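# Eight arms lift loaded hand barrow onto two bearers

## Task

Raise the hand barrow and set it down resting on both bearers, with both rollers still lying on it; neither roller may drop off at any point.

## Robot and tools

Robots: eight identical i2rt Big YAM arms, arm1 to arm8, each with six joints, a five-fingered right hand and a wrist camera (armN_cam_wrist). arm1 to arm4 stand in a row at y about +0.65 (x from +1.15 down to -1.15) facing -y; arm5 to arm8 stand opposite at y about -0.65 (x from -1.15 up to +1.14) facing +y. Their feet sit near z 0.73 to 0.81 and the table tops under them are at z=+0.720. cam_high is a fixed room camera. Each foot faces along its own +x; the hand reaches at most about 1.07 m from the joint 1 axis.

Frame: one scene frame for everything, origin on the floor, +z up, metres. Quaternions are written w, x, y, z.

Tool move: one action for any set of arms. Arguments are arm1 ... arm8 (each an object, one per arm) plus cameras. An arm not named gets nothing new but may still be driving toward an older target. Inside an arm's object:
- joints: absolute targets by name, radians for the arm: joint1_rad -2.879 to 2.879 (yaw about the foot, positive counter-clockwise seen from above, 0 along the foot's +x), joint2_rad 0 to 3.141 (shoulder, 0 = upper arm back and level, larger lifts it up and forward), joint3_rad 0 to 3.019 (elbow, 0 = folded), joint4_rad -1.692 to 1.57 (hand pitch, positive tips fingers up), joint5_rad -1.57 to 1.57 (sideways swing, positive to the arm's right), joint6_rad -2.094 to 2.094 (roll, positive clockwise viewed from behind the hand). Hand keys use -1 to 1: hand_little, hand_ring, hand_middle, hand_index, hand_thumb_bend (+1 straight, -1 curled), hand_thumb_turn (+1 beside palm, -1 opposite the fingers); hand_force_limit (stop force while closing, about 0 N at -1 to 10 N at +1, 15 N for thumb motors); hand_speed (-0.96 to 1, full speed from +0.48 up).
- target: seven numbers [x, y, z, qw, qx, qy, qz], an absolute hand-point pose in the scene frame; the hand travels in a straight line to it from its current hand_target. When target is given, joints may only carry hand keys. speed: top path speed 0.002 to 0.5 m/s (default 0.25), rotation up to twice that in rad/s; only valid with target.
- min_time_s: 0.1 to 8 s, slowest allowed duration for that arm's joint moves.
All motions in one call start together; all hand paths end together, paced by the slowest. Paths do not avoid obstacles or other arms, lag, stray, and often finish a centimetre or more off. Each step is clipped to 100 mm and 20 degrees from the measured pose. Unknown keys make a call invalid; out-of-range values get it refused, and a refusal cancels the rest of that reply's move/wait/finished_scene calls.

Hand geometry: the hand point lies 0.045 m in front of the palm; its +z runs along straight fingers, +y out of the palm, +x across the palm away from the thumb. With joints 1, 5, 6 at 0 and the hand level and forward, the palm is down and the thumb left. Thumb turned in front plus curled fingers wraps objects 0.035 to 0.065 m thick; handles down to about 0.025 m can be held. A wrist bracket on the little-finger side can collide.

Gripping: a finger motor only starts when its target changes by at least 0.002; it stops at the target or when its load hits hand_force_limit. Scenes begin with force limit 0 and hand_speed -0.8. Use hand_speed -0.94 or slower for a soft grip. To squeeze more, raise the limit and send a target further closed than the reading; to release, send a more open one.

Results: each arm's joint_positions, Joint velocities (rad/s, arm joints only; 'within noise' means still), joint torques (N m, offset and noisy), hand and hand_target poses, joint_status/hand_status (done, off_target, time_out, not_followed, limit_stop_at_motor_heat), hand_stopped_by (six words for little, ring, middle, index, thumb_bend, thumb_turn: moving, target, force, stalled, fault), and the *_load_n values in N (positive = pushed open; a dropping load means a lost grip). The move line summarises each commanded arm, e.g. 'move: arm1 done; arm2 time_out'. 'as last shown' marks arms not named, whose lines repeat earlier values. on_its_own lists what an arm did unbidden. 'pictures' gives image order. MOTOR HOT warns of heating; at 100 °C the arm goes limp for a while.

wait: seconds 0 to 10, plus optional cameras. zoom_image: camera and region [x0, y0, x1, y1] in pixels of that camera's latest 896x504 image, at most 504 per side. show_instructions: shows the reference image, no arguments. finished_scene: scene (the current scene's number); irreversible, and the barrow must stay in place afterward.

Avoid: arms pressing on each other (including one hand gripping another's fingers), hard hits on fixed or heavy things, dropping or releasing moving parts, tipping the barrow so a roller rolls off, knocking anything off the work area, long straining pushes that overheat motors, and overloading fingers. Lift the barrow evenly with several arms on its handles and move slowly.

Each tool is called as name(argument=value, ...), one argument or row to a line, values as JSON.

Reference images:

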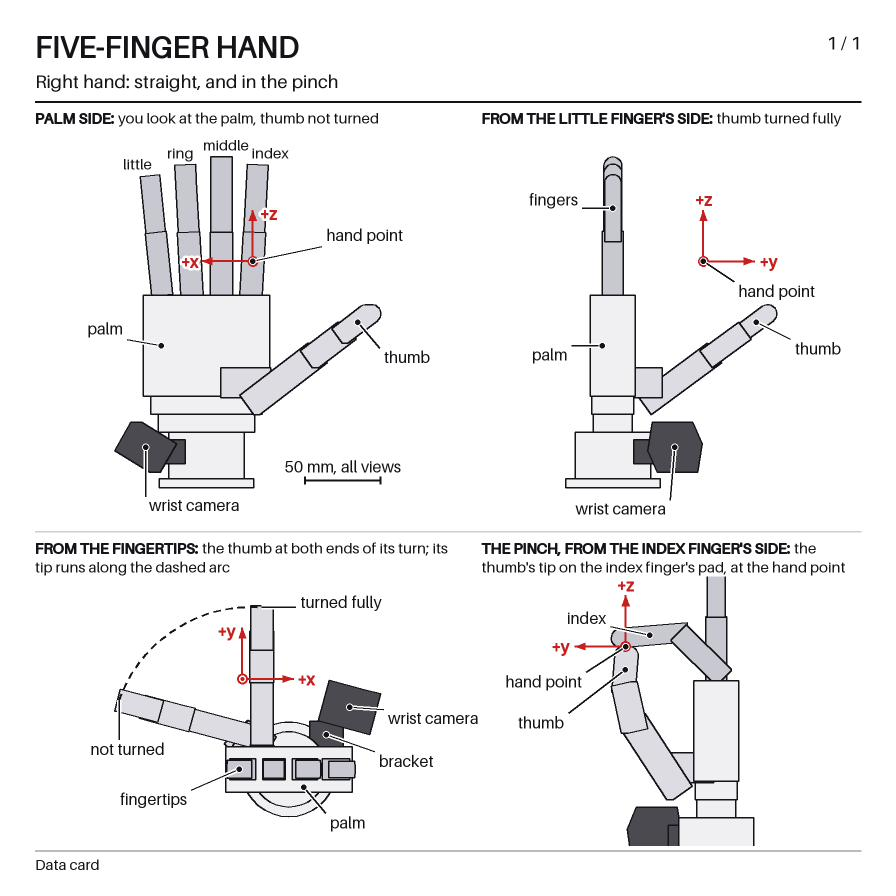

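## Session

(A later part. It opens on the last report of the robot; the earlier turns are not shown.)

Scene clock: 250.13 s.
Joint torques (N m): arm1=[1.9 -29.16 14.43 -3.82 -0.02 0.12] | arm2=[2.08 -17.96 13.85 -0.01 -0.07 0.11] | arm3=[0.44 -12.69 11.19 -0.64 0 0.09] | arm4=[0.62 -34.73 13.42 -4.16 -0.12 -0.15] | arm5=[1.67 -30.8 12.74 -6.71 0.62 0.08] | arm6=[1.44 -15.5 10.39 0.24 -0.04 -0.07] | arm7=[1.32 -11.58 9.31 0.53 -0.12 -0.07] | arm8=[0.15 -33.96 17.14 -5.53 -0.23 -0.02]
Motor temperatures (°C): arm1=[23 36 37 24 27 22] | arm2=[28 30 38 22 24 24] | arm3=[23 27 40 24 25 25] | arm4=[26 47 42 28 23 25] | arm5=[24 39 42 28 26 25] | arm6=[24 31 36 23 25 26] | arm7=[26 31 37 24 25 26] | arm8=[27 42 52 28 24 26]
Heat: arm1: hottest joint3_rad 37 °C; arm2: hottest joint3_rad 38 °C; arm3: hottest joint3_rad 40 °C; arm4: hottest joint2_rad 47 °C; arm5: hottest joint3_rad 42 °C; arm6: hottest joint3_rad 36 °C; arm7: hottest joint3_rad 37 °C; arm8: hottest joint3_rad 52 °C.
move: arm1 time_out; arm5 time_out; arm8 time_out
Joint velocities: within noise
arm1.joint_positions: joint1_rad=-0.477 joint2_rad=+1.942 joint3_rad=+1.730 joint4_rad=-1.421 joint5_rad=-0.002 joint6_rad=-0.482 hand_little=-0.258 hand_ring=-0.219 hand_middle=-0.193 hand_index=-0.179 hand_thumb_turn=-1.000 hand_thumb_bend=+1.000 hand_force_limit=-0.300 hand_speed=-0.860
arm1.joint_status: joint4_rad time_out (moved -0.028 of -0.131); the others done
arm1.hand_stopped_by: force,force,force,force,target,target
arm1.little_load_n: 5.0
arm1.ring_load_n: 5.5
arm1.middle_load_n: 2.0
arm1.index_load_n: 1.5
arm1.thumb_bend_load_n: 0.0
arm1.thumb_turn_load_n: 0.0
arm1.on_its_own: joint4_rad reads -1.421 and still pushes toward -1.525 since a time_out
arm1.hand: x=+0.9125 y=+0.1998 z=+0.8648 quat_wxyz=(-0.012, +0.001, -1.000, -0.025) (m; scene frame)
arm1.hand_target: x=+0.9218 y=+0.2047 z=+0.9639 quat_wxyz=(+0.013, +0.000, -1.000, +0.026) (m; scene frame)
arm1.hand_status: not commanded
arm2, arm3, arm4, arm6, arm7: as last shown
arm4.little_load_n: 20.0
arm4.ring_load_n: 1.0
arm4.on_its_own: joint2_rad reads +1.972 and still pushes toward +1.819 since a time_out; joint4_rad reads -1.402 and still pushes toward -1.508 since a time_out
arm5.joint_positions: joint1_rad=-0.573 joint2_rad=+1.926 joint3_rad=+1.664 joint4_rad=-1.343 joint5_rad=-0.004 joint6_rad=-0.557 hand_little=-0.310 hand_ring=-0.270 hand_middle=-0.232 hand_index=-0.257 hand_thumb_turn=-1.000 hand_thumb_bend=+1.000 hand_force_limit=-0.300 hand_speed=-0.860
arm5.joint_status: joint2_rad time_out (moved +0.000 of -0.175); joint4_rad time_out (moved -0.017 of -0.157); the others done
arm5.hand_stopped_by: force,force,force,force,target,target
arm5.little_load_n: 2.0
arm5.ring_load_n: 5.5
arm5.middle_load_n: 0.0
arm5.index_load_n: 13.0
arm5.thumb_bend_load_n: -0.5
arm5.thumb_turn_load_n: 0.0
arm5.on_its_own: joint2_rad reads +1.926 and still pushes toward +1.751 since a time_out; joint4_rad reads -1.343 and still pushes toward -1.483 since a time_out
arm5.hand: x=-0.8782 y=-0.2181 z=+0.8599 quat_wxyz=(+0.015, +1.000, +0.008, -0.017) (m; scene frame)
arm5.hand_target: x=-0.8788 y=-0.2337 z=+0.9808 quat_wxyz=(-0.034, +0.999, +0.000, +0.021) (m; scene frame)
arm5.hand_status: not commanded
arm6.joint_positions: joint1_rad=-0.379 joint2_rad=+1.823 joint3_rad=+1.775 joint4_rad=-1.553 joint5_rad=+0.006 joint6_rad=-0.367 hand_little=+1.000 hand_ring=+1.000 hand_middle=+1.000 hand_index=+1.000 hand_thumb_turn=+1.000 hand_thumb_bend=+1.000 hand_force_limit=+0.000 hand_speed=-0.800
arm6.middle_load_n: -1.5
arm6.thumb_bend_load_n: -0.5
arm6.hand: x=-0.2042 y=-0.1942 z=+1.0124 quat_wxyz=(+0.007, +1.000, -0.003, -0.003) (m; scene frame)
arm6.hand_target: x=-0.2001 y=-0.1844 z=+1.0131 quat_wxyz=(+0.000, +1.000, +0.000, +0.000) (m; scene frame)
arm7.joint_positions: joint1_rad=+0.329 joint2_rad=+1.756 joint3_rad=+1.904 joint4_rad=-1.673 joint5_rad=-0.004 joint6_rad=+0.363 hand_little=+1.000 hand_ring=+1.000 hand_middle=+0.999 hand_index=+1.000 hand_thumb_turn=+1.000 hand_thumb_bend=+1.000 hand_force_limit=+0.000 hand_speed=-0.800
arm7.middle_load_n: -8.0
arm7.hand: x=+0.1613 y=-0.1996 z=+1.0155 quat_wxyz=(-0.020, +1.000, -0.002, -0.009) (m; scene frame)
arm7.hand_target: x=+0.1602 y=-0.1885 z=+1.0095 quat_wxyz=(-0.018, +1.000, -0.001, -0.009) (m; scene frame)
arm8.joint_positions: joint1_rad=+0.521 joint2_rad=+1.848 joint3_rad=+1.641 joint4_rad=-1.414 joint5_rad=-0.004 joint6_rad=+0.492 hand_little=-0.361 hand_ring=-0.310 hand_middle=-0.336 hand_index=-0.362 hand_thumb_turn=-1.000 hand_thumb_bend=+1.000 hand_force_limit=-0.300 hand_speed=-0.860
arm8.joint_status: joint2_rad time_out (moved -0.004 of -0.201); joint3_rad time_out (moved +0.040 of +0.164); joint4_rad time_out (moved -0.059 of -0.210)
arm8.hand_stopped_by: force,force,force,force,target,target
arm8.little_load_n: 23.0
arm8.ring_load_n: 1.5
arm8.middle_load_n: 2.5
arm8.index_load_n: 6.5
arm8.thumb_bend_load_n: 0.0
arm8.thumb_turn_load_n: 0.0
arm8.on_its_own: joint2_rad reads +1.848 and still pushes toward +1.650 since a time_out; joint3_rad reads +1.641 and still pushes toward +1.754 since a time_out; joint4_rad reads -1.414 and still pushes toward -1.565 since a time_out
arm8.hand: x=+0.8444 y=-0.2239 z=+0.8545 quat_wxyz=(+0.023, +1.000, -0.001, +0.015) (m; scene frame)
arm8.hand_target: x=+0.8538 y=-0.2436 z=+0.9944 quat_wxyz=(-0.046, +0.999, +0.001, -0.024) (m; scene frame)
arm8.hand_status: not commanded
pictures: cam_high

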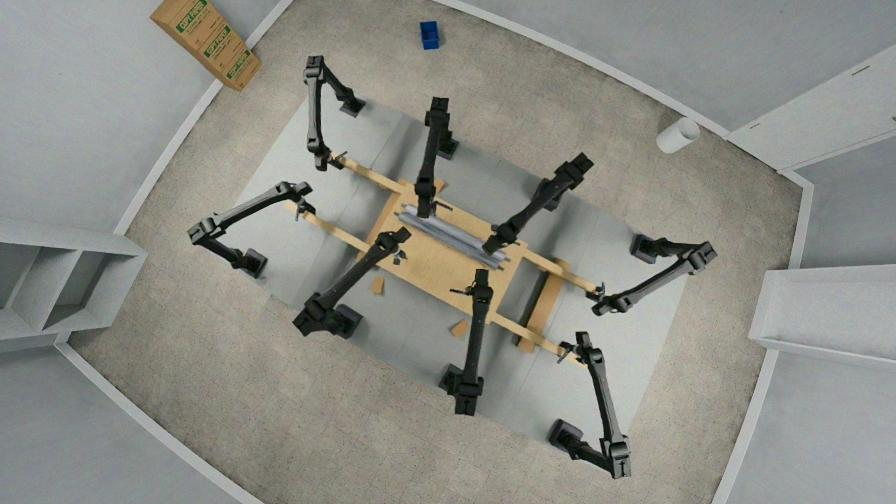

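move(
  arm1={"joints": {"joint1_rad": -0.565, "joint2_rad": 1.907, "joint3_rad": 1.958, "joint4_rad": -1.570, "joint6_rad": -0.570}, "min_time_s": 3},
  arm4={"joints": {"joint1_rad": 0.490, "joint2_rad": 1.755, "joint3_rad": 1.742, "joint4_rad": -1.482, "joint6_rad": 0.450}, "min_time_s": 3},
  arm5={"joints": {"joint1_rad": -0.464, "joint2_rad": 1.670, "joint3_rad": 1.649, "joint4_rad": -1.461, "joint6_rad": -0.448}, "min_time_s": 3},
  arm8={"joints": {"joint1_rad": 0.619, "joint2_rad": 1.738, "joint3_rad": 1.885, "joint4_rad": -1.608, "joint6_rad": 0.590}, "min_time_s": 3},
  arm2={"target": [0.193, 0.185, 1.024, 0, 0, 1, 0], "speed": 0.018},
  arm3={"target": [-0.227, 0.185, 1.024, 0, 0, 1, 0], "speed": 0.018},
  arm6={"target": [-0.257, -0.184, 1.022, 0, 1, 0, 0], "speed": 0.018},
  arm7={"target": [0.103, -0.188, 1.020, 0, 1, 0, 0], "speed": 0.018},
  cameras=["cam_high"],
)

zoom_image(
  camera="cam_high",
  region=[280, 120, 640, 400],
)

Scene clock: 283.23 s.
Joint torques (N m): arm1=[0.38 -25.93 15.84 -3.22 0.11 -0.07] | arm2=[0.32 -16.15 13.93 -0.43 -0.01 0] | arm3=[-0.03 -15.27 7.99 -0.59 -0.03 -0.04] | arm4=[-1.55 -33.85 9.33 -2.03 0.32 -0.39] | arm5=[4.13 -29.04 9.09 -4.08 0.23 0.3] | arm6=[1.85 -14.68 6.57 0.64 0.05 0.09] | arm7=[2.08 -10.99 10.77 0.58 0 0.16] | arm8=[2.08 -30.51 17.29 -4.67 -0.28 0.26]
Motor temperatures (°C): arm1=[23 38 41 24 27 22] | arm2=[28 30 41 22 24 24] | arm3=[23 27 40 24 25 25] | arm4=[26 48 44 28 23 25] | arm5=[24 42 41 28 26 25] | arm6=[24 30 37 23 25 26] | arm7=[26 31 37 24 25 26] | arm8=[27 45 58 28 24 26]
Heat: arm1: hottest joint3_rad 41 °C; arm2: hottest joint3_rad 41 °C; arm3: hottest joint3_rad 40 °C; arm4: hottest joint2_rad 48 °C; arm5: hottest joint2_rad 42 °C; arm6: hottest joint3_rad 37 °C; arm7: hottest joint3_rad 37 °C; arm8: hottest joint3_rad 58 °C.
move: arm1 time_out; arm2 off_target; arm3 off_target; arm4 time_out; arm5 time_out; arm6 off_target; arm7 off_target; arm8 time_out
Joint velocities: within noise
arm1.joint_positions: joint1_rad=-0.552 joint2_rad=+1.996 joint3_rad=+1.864 joint4_rad=-1.483 joint5_rad=-0.006 joint6_rad=-0.560 hand_little=-0.258 hand_ring=-0.219 hand_middle=-0.193 hand_index=-0.179 hand_thumb_turn=-1.000 hand_thumb_bend=+1.000 hand_force_limit=-0.300 hand_speed=-0.860
arm1.joint_status: joint3_rad time_out (moved +0.133 of +0.228); joint4_rad time_out (moved -0.062 of -0.149); the others done
arm1.hand_stopped_by: force,force,force,force,target,target
arm1.little_load_n: 2.0
arm1.ring_load_n: 2.5
arm1.middle_load_n: 1.0
arm1.index_load_n: 2.5
arm1.thumb_bend_load_n: 0.0
arm1.thumb_turn_load_n: 0.0
arm1.on_its_own: joint3_rad reads +1.864 and still pushes toward +1.958 since a time_out; joint4_rad reads -1.483 and still pushes toward -1.570 since a time_out
arm1.hand: x=+0.8609 y=+0.1979 z=+0.8823 quat_wxyz=(-0.010, +0.002, -1.000, -0.016) (m; scene frame)
arm1.hand_target: x=+0.8551 y=+0.2027 z=+0.9638 quat_wxyz=(+0.015, +0.001, -1.000, +0.025) (m; scene frame)
arm1.hand_status: not commanded
arm2.joint_positions: joint1_rad=-0.325 joint2_rad=+1.851 joint3_rad=+1.868 joint4_rad=-1.620 joint5_rad=+0.002 joint6_rad=-0.368 hand_little=+1.000 hand_ring=+1.000 hand_middle=+1.000 hand_index=+1.000 hand_thumb_turn=+1.000 hand_thumb_bend=+1.000 hand_force_limit=+0.000 hand_speed=-0.800
arm2.joint_status: not commanded
arm2.hand_stopped_by: target,target,target,target,target,target
arm2.little_load_n: 0.0
arm2.ring_load_n: 0.0
arm2.middle_load_n: 0.0
arm2.index_load_n: 0.0
arm2.thumb_bend_load_n: 0.0
arm2.thumb_turn_load_n: 0.0
arm2.hand: x=+0.2039 y=+0.1976 z=+1.0191 quat_wxyz=(-0.004, +0.001, -1.000, -0.009) (m; scene frame)
arm2.hand_target: x=+0.1932 y=+0.1858 z=+1.0238 quat_wxyz=(+0.000, +0.000, -1.000, +0.000) (m; scene frame)
arm2.hand_status: off_target (0.017 m and 1.1 deg from the pose sent, 0.063 m and 2.4 deg at the start)
arm3.joint_positions: joint1_rad=+0.302 joint2_rad=+1.786 joint3_rad=+1.910 joint4_rad=-1.692 joint5_rad=+0.009 joint6_rad=+0.254 hand_little=+1.000 hand_ring=+1.000 hand_middle=+1.000 hand_index=+1.000 hand_thumb_turn=+1.000 hand_thumb_bend=+1.000 hand_force_limit=+0.000 hand_speed=-0.800
arm3.joint_status: not commanded
arm3.hand_stopped_by: target,target,target,target,target,target
arm3.little_load_n: 0.0
arm3.ring_load_n: 0.0
arm3.middle_load_n: 0.0
arm3.index_load_n: 0.0
arm3.thumb_bend_load_n: 0.0
arm3.thumb_turn_load_n: 0.0
arm3.hand: x=-0.2224 y=+0.1830 z=+1.0119 quat_wxyz=(-0.001, -0.001, -1.000, +0.001) (m; scene frame)
arm3.hand_target: x=-0.2270 y=+0.1853 z=+1.0233 quat_wxyz=(-0.003, +0.000, -1.000, +0.010) (m; scene frame)
arm3.hand_status: off_target (0.013 m and 0.3 deg from the pose sent, 0.057 m and 0.6 deg at the start; a joint's target at an end of its range on 162 of 169 steps)
arm4.joint_positions: joint1_rad=+0.516 joint2_rad=+1.907 joint3_rad=+1.708 joint4_rad=-1.430 joint5_rad=-0.008 joint6_rad=+0.478 hand_little=-0.361 hand_ring=-0.310 hand_middle=-0.284 hand_index=-0.336 hand_thumb_turn=-1.000 hand_thumb_bend=+1.000 hand_force_limit=-0.300 hand_speed=-0.860
arm4.joint_status: joint2_rad time_out (moved -0.065 of -0.217); the others done
arm4.hand_stopped_by: force,force,force,force,target,target
arm4.little_load_n: 18.0
arm4.ring_load_n: 3.0
arm4.middle_load_n: 0.0
arm4.index_load_n: 4.5
arm4.thumb_bend_load_n: 0.0
arm4.thumb_turn_load_n: 0.0
arm4.on_its_own: joint2_rad reads +1.907 and still pushes toward +1.755 since a time_out
arm4.hand: x=-0.8590 y=+0.1997 z=+0.8916 quat_wxyz=(+0.010, -0.003, -1.000, -0.028) (m; scene frame)
arm4.hand_target: x=-0.8777 y=+0.2012 z=+0.9816 quat_wxyz=(-0.016, -0.002, -0.999, +0.034) (m; scene frame)
arm4.hand_status: not commanded
arm5.joint_positions: joint1_rad=-0.491 joint2_rad=+1.841 joint3_rad=+1.608 joint4_rad=-1.378 joint5_rad=+0.005 joint6_rad=-0.479 hand_little=-0.310 hand_ring=-0.270 hand_middle=-0.232 hand_index=-0.257 hand_thumb_turn=-1.000 hand_thumb_bend=+1.000 hand_force_limit=-0.300 hand_speed=-0.860
arm5.joint_status: joint2_rad time_out (moved -0.085 of -0.256); joint4_rad time_out (moved -0.036 of -0.118); the others done
arm5.hand_stopped_by: force,force,force,force,target,target
arm5.little_load_n: 6.0
arm5.ring_load_n: 9.5
arm5.middle_load_n: 0.0
arm5.index_load_n: 10.5
arm5.thumb_bend_load_n: 0.0
arm5.thumb_turn_load_n: 0.0
arm5.on_its_own: joint2_rad reads +1.841 and still pushes toward +1.670 since a time_out; joint4_rad reads -1.378 and still pushes toward -1.461 since a time_out
arm5.hand: x=-0.9301 y=-0.2211 z=+0.8874 quat_wxyz=(+0.020, +1.000, +0.010, -0.013) (m; scene frame)
arm5.hand_target: x=-0.9487 y=-0.2294 z=+0.9830 quat_wxyz=(-0.037, +0.999, +0.008, +0.017) (m; scene frame)
arm5.hand_status: not commanded
arm6.joint_positions: joint1_rad=-0.290 joint2_rad=+1.770 joint3_rad=+1.775 joint4_rad=-1.566 joint5_rad=+0.003 joint6_rad=-0.284 hand_little=+1.000 hand_ring=+1.000 hand_middle=+1.000 hand_index=+1.000 hand_thumb_turn=+1.000 hand_thumb_bend=+1.000 hand_force_limit=+0.000 hand_speed=-0.800
arm6.joint_status: not commanded
arm6.hand_stopped_by: target,target,target,target,target,target
arm6.little_load_n: 0.0
arm6.ring_load_n: 0.0
arm6.middle_load_n: -1.0
arm6.index_load_n: 0.0
arm6.thumb_bend_load_n: 0.0
arm6.thumb_turn_load_n: 0.0
arm6.hand: x=-0.2531 y=-0.1859 z=+1.0380 quat_wxyz=(-0.013, +1.000, +0.000, +0.003) (m; scene frame)
arm6.hand_target: x=-0.2570 y=-0.1844 z=+1.0223 quat_wxyz=(+0.000, +1.000, +0.000, +0.000) (m; scene frame)
arm6.hand_status: off_target (0.017 m and 1.5 deg from the pose sent, 0.055 m and 0.9 deg at the start)
arm7.joint_positions: joint1_rad=+0.409 joint2_rad=+1.780 joint3_rad=+1.962 joint4_rad=-1.673 joint5_rad=-0.012 joint6_rad=+0.435 hand_little=+1.000 hand_ring=+1.000 hand_middle=+1.000 hand_index=+1.000 hand_thumb_turn=+1.000 hand_thumb_bend=+1.000 hand_force_limit=+0.000 hand_speed=-0.800
arm7.joint_status: not commanded
arm7.hand_stopped_by: target,target,target,target,target,target
arm7.little_load_n: 0.0
arm7.ring_load_n: 0.0
arm7.middle_load_n: -5.0
arm7.index_load_n: 0.0
arm7.thumb_bend_load_n: 0.0
arm7.thumb_turn_load_n: 0.0
arm7.hand: x=+0.1131 y=-0.2034 z=+1.0246 quat_wxyz=(-0.033, +0.999, +0.002, -0.022) (m; scene frame)
arm7.hand_target: x=+0.1035 y=-0.1889 z=+1.0192 quat_wxyz=(-0.035, +0.999, -0.002, -0.022) (m; scene frame)
arm7.hand_status: off_target (0.019 m and 4.6 deg from the pose sent, 0.060 m and 2.6 deg at the start; a joint's target at an end of its range on 147 of 148 steps)
arm8.joint_positions: joint1_rad=+0.600 joint2_rad=+1.885 joint3_rad=+1.755 joint4_rad=-1.480 joint5_rad=-0.003 joint6_rad=+0.569 hand_little=-0.361 hand_ring=-0.310 hand_middle=-0.336 hand_index=-0.362 hand_thumb_turn=-1.000 hand_thumb_bend=+1.000 hand_force_limit=-0.300 hand_speed=-0.860
arm8.joint_status: joint2_rad time_out (moved +0.037 of -0.110); joint3_rad time_out (moved +0.114 of +0.244); joint4_rad time_out (moved -0.066 of -0.194); the others done
arm8.hand_stopped_by: force,force,force,force,target,target
arm8.little_load_n: 22.0
arm8.ring_load_n: 0.0
arm8.middle_load_n: 0.5
arm8.index_load_n: 1.5
arm8.thumb_bend_load_n: 0.0
arm8.thumb_turn_load_n: 0.0
arm8.on_its_own: joint2_rad reads +1.885 and still pushes toward +1.738 since a time_out; joint3_rad reads +1.755 and still pushes toward +1.868 since a time_out; joint4_rad reads -1.480 and still pushes toward -1.608 since a time_out
arm8.hand: x=+0.7957 y=-0.2288 z=+0.8754 quat_wxyz=(+0.017, +1.000, +0.000, +0.015) (m; scene frame)
arm8.hand_target: x=+0.7935 y=-0.2486 z=+0.9940 quat_wxyz=(-0.036, +0.999, -0.001, -0.024) (m; scene frame)
arm8.hand_status: not commanded
pictures: cam_high

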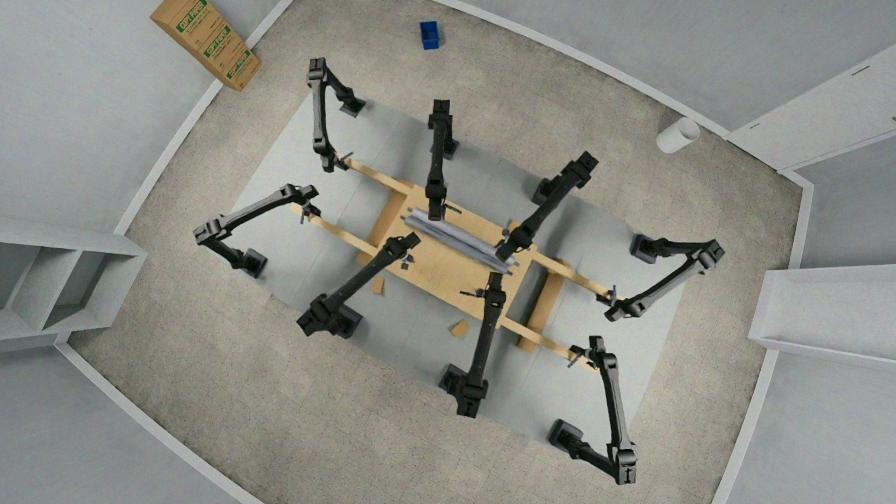

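Scaled by 1.400 from the camera's 896x504 image, which has a finer 1280x720 frame.

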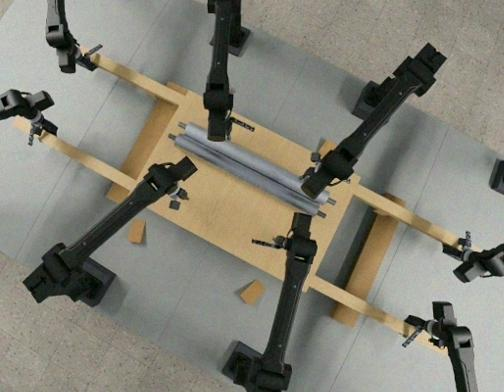

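move(
  arm1={"joints": {"joint1_rad": -0.659, "joint2_rad": 1.999, "joint3_rad": 2.093, "joint4_rad": -1.613, "joint6_rad": -0.664}, "min_time_s": 3},
  arm4={"joints": {"joint1_rad": 0.385, "joint2_rad": 1.677, "joint3_rad": 1.634, "joint4_rad": -1.452, "joint6_rad": 0.345}, "min_time_s": 3},
  arm5={"joints": {"joint1_rad": -0.341, "joint2_rad": 1.614, "joint3_rad": 1.576, "joint4_rad": -1.444, "joint6_rad": -0.325}, "min_time_s": 3},
  arm8={"joints": {"joint1_rad": 0.704, "joint2_rad": 1.841, "joint3_rad": 2.021, "joint4_rad": -1.658, "joint6_rad": 0.675}, "min_time_s": 3},
  arm2={"target": [0.128, 0.185, 1.022, 0, 0, 1, 0], "speed": 0.02},
  arm3={"target": [-0.290, 0.185, 1.026, 0, 0, 1, 0], "speed": 0.02},
  arm6={"target": [-0.320, -0.184, 1.004, 0, 1, 0, 0], "speed": 0.02},
  arm7={"target": [0.039, -0.188, 1.014, 0, 1, 0, 0], "speed": 0.02},
  cameras=["cam_high"],
)

zoom_image(
  camera="cam_high",
  region=[280, 120, 640, 400],
)

zoom_image(
  camera="cam_high",
  region=[460, 230, 640, 390],
)

zoom_image(
  camera="cam_high",
  region=[300, 130, 460, 290],
)

Scene clock: 357.57 s.
Joint torques (N m): arm1=[-0.26 -27.81 15.64 -3.49 0.12 -0.14] | arm2=[1.03 -17.32 13.86 -0.18 0.01 -0.02] | arm3=[0.21 -14.86 6.95 -0.59 0.01 -0.03] | arm4=[-1.67 -31.79 9.01 -1.51 0.3 -0.44] | arm5=[5.07 -28.63 8.81 -3.54 0.12 0.47] | arm6=[2.02 -11.87 5.42 1.05 0.09 0.08] | arm7=[1.79 -13.33 11.18 0.59 0.09 0.16] | arm8=[2.02 -32.79 17.35 -5.24 -0.23 0.21]
Motor temperatures (°C): arm1=[23 36 43 24 27 22] | arm2=[28 31 48 22 24 24] | arm3=[23 30 38 24 25 25] | arm4=[26 50 43 28 23 25] | arm5=[25 49 37 28 26 25] | arm6=[24 29 34 23 25 26] | arm7=[26 30 42 24 25 26] | arm8=[27 46 69 28 24 26]
Heat: arm1: hottest joint3_rad 43 °C; arm2: hottest joint3_rad 48 °C; arm3: hottest joint3_rad 38 °C; arm4: hottest joint2_rad 50 °C; arm5: hottest joint2_rad 49 °C; arm6: hottest joint3_rad 34 °C; arm7: hottest joint3_rad 42 °C; arm8: hottest joint3_rad 69 °C.
move: arm1 time_out; arm2 off_target; arm3 done; arm4 time_out; arm5 time_out; arm6 off_target; arm7 off_target; arm8 time_out
Joint velocities: within noise
arm1.joint_positions: joint1_rad=-0.641 joint2_rad=+2.093 joint3_rad=+2.001 joint4_rad=-1.518 joint5_rad=-0.006 joint6_rad=-0.645 hand_little=-0.258 hand_ring=-0.219 hand_middle=-0.193 hand_index=-0.179 hand_thumb_turn=-1.000 hand_thumb_bend=+1.000 hand_force_limit=-0.300 hand_speed=-0.860
arm1.joint_status: joint3_rad time_out (moved +0.138 of +0.229); joint4_rad time_out (moved -0.036 of -0.130); the others done
arm1.hand_stopped_by: force,force,force,force,target,target
arm1.little_load_n: 0.0
arm1.ring_load_n: 0.0
arm1.middle_load_n: 0.5
arm1.index_load_n: 4.0
arm1.thumb_bend_load_n: 0.0
arm1.thumb_turn_load_n: 0.0
arm1.on_its_own: joint3_rad reads +2.001 and still pushes toward +2.093 since a time_out; joint4_rad reads -1.518 and still pushes toward -1.613 since a time_out
arm1.hand: x=+0.7967 y=+0.2022 z=+0.8746 quat_wxyz=(-0.011, +0.000, -1.000, -0.013) (m; scene frame)
arm1.hand_target: x=+0.7907 y=+0.2128 z=+0.9617 quat_wxyz=(+0.018, +0.001, -1.000, +0.024) (m; scene frame)
arm1.hand_status: not commanded
arm2.joint_positions: joint1_rad=-0.424 joint2_rad=+1.934 joint3_rad=+1.989 joint4_rad=-1.656 joint5_rad=+0.002 joint6_rad=-0.467 hand_little=+1.000 hand_ring=+1.000 hand_middle=+1.000 hand_index=+1.000 hand_thumb_turn=+1.000 hand_thumb_bend=+1.000 hand_force_limit=+0.000 hand_speed=-0.800
arm2.joint_status: not commanded
arm2.hand_stopped_by: target,target,target,target,target,target
arm2.little_load_n: 0.0
arm2.ring_load_n: 0.0
arm2.middle_load_n: 0.0
arm2.index_load_n: 0.0
arm2.thumb_bend_load_n: 0.0
arm2.thumb_turn_load_n: 0.0
arm2.hand: x=+0.1399 y=+0.1957 z=+1.0186 quat_wxyz=(-0.005, +0.000, -1.000, -0.007) (m; scene frame)
arm2.hand_target: x=+0.1283 y=+0.1857 z=+1.0219 quat_wxyz=(+0.000, +0.000, -1.000, +0.001) (m; scene frame)
arm2.hand_status: off_target (0.016 m and 1.0 deg from the pose sent, 0.077 m and 1.1 deg at the start)
arm3.joint_positions: joint1_rad=+0.187 joint2_rad=+1.757 joint3_rad=+1.891 joint4_rad=-1.692 joint5_rad=+0.009 joint6_rad=+0.140 hand_little=+1.000 hand_ring=+1.000 hand_middle=+1.000 hand_index=+1.000 hand_thumb_turn=+1.000 hand_thumb_bend=+1.000 hand_force_limit=+0.000 hand_speed=-0.800
arm3.joint_status: not commanded
arm3.hand_stopped_by: target,target,target,target,target,target
arm3.little_load_n: 0.0
arm3.ring_load_n: 0.0
arm3.middle_load_n: 0.0
arm3.index_load_n: 0.0
arm3.thumb_bend_load_n: 0.0
arm3.thumb_turn_load_n: 0.0
arm3.hand: x=-0.2852 y=+0.1792 z=+1.0188 quat_wxyz=(-0.002, -0.001, -1.000, +0.006) (m; scene frame)
arm3.hand_target: x=-0.2899 y=+0.1852 z=+1.0254 quat_wxyz=(-0.002, +0.000, -1.000, +0.008) (m; scene frame)
arm3.hand_status: done (0.010 m and 0.7 deg from the pose sent, 0.069 m and 0.3 deg at the start; a joint's target at an end of its range on 166 of 169 steps)
arm4.joint_positions: joint1_rad=+0.413 joint2_rad=+1.825 joint3_rad=+1.604 joint4_rad=-1.413 joint5_rad=-0.009 joint6_rad=+0.378 hand_little=-0.361 hand_ring=-0.310 hand_middle=-0.284 hand_index=-0.335 hand_thumb_turn=-1.000 hand_thumb_bend=+1.000 hand_force_limit=-0.300 hand_speed=-0.860
arm4.joint_status: joint2_rad time_out (moved -0.082 of -0.230); the others done
arm4.hand_stopped_by: force,force,force,force,target,target
arm4.little_load_n: 13.5
arm4.ring_load_n: 2.0
arm4.middle_load_n: 0.0
arm4.index_load_n: 12.0
arm4.thumb_bend_load_n: 0.0
arm4.thumb_turn_load_n: 0.0
arm4.on_its_own: joint2_rad reads +1.825 and still pushes toward +1.677 since a time_out
arm4.hand: x=-0.9232 y=+0.2045 z=+0.8987 quat_wxyz=(+0.008, -0.004, -0.999, -0.031) (m; scene frame)
arm4.hand_target: x=-0.9417 y=+0.2056 z=+0.9793 quat_wxyz=(-0.013, -0.002, -0.999, +0.036) (m; scene frame)
arm4.hand_status: not commanded
arm5.joint_positions: joint1_rad=-0.375 joint2_rad=+1.786 joint3_rad=+1.540 joint4_rad=-1.374 joint5_rad=+0.007 joint6_rad=-0.373 hand_little=-0.309 hand_ring=-0.270 hand_middle=-0.232 hand_index=-0.257 hand_thumb_turn=-1.000 hand_thumb_bend=+1.000 hand_force_limit=-0.300 hand_speed=-0.860
arm5.joint_status: joint2_rad time_out (moved -0.055 of -0.227); joint4_rad time_out (moved +0.004 of -0.066); joint6_rad time_out (moved +0.106 of +0.154); the others done
arm5.hand_stopped_by: force,force,force,force,target,target
arm5.little_load_n: 10.5
arm5.ring_load_n: 12.0
arm5.middle_load_n: 0.5
arm5.index_load_n: 6.0
arm5.thumb_bend_load_n: 0.0
arm5.thumb_turn_load_n: 0.0
arm5.on_its_own: joint2_rad reads +1.786 and still pushes toward +1.614 since a time_out; joint4_rad reads -1.374 and still pushes toward -1.444 since a time_out; joint6_rad reads -0.373 and still pushes toward -0.325 since a time_out
arm5.hand: x=-0.9954 y=-0.2181 z=+0.8926 quat_wxyz=(+0.025, +0.999, +0.015, -0.012) (m; scene frame)
arm5.hand_target: x=-1.0162 y=-0.2257 z=+0.9827 quat_wxyz=(-0.040, +0.999, +0.008, +0.012) (m; scene frame)
arm5.hand_status: not commanded
arm6.joint_positions: joint1_rad=-0.179 joint2_rad=+1.711 joint3_rad=+1.692 joint4_rad=-1.518 joint5_rad=+0.000 joint6_rad=-0.173 hand_little=+1.000 hand_ring=+1.000 hand_middle=+1.000 hand_index=+1.000 hand_thumb_turn=+1.000 hand_thumb_bend=+1.000 hand_force_limit=+0.000 hand_speed=-0.800
arm6.joint_status: not commanded
arm6.hand_stopped_by: target,target,target,target,target,target
arm6.little_load_n: 0.0
arm6.ring_load_n: 0.0
arm6.middle_load_n: -1.5
arm6.index_load_n: 0.0
arm6.thumb_bend_load_n: 0.0
arm6.thumb_turn_load_n: 0.0
arm6.hand: x=-0.3157 y=-0.1868 z=+1.0351 quat_wxyz=(-0.025, +1.000, +0.000, +0.003) (m; scene frame)
arm6.hand_target: x=-0.3200 y=-0.1854 z=+1.0049 quat_wxyz=(+0.000, +1.000, +0.000, +0.000) (m; scene frame)
arm6.hand_status: off_target (0.032 m and 2.8 deg from the pose sent, 0.075 m and 1.5 deg at the start)
arm7.joint_positions: joint1_rad=+0.507 joint2_rad=+1.869 joint3_rad=+2.053 joint4_rad=-1.673 joint5_rad=-0.017 joint6_rad=+0.531 hand_little=+1.000 hand_ring=+1.000 hand_middle=+1.000 hand_index=+1.000 hand_thumb_turn=+1.000 hand_thumb_bend=+1.000 hand_force_limit=+0.000 hand_speed=-0.800
arm7.joint_status: not commanded
arm7.hand_stopped_by: target,target,target,target,target,target
arm7.little_load_n: 0.0
arm7.ring_load_n: -0.5
arm7.middle_load_n: -1.0
arm7.index_load_n: -1.5
arm7.thumb_bend_load_n: 0.0
arm7.thumb_turn_load_n: 0.0
arm7.hand: x=+0.0477 y=-0.2029 z=+1.0116 quat_wxyz=(-0.030, +0.999, +0.003, -0.028) (m; scene frame)
arm7.hand_target: x=+0.0395 y=-0.1889 z=+1.0133 quat_wxyz=(-0.040, +0.999, -0.004, -0.031) (m; scene frame)
arm7.hand_status: off_target (0.017 m and 4.7 deg from the pose sent, 0.076 m and 4.6 deg at the start; a joint's target at an end of its range on 135 of 138 steps)
arm8.joint_positions: joint1_rad=+0.686 joint2_rad=+1.996 joint3_rad=+1.902 joint4_rad=-1.515 joint5_rad=-0.005 joint6_rad=+0.659 hand_little=-0.361 hand_ring=-0.310 hand_middle=-0.336 hand_index=-0.362 hand_thumb_turn=-1.000 hand_thumb_bend=+1.000 hand_force_limit=-0.300 hand_speed=-0.860
arm8.joint_status: joint2_rad time_out (moved +0.111 of -0.044); joint3_rad time_out (moved +0.147 of +0.266); joint4_rad time_out (moved -0.034 of -0.178); the others done
arm8.hand_stopped_by: force,force,force,force,target,target
arm8.little_load_n: 23.0
arm8.ring_load_n: 0.0
arm8.middle_load_n: 0.0
arm8.index_load_n: 0.0
arm8.thumb_bend_load_n: -0.5
arm8.thumb_turn_load_n: 0.5
arm8.on_its_own: joint2_rad reads +1.996 and still pushes toward +1.841 since a time_out; joint3_rad reads +1.902 and still pushes toward +2.015 since a time_out; joint4_rad reads -1.515 and still pushes toward -1.658 since a time_out
arm8.hand: x=+0.7318 y=-0.2266 z=+0.8663 quat_wxyz=(+0.016, +1.000, -0.002, +0.015) (m; scene frame)
arm8.hand_target: x=+0.7351 y=-0.2515 z=+0.9955 quat_wxyz=(-0.031, +0.999, +0.000, -0.025) (m; scene frame)
arm8.hand_status: not commanded
pictures: cam_high

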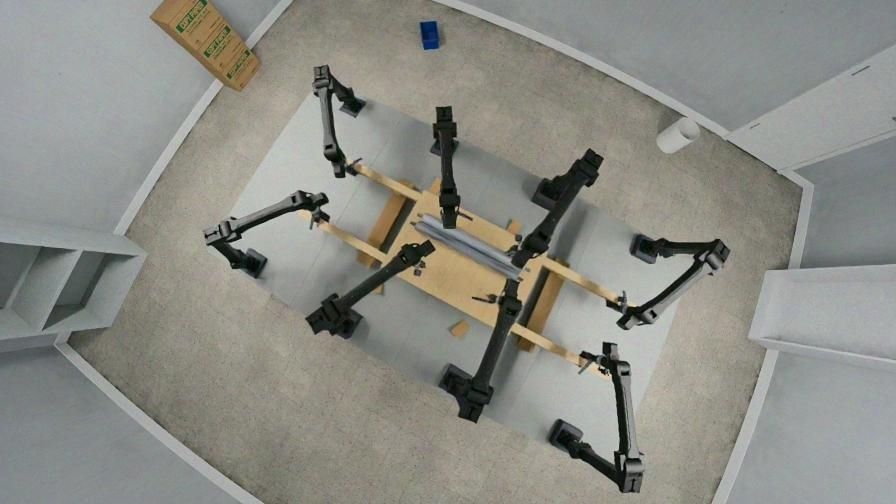

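Scaled by 1.400 from the camera's 896x504 image, which has a finer 1280x720 frame.

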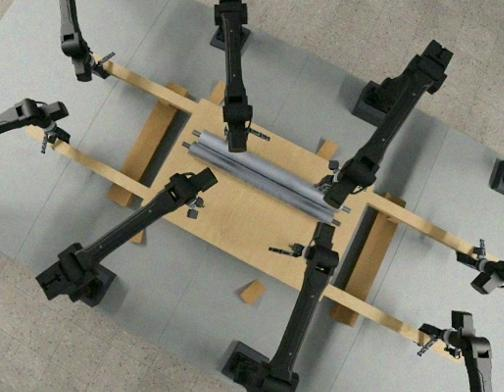

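Scaled by 2.800 from the camera's 896x504 image, which has a finer 1280x720 frame.

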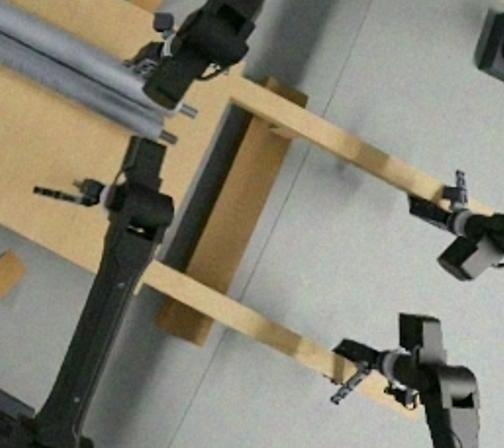

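Scaled by 3.150 from the camera's 896x504 image, which has a finer 1280x720 frame.

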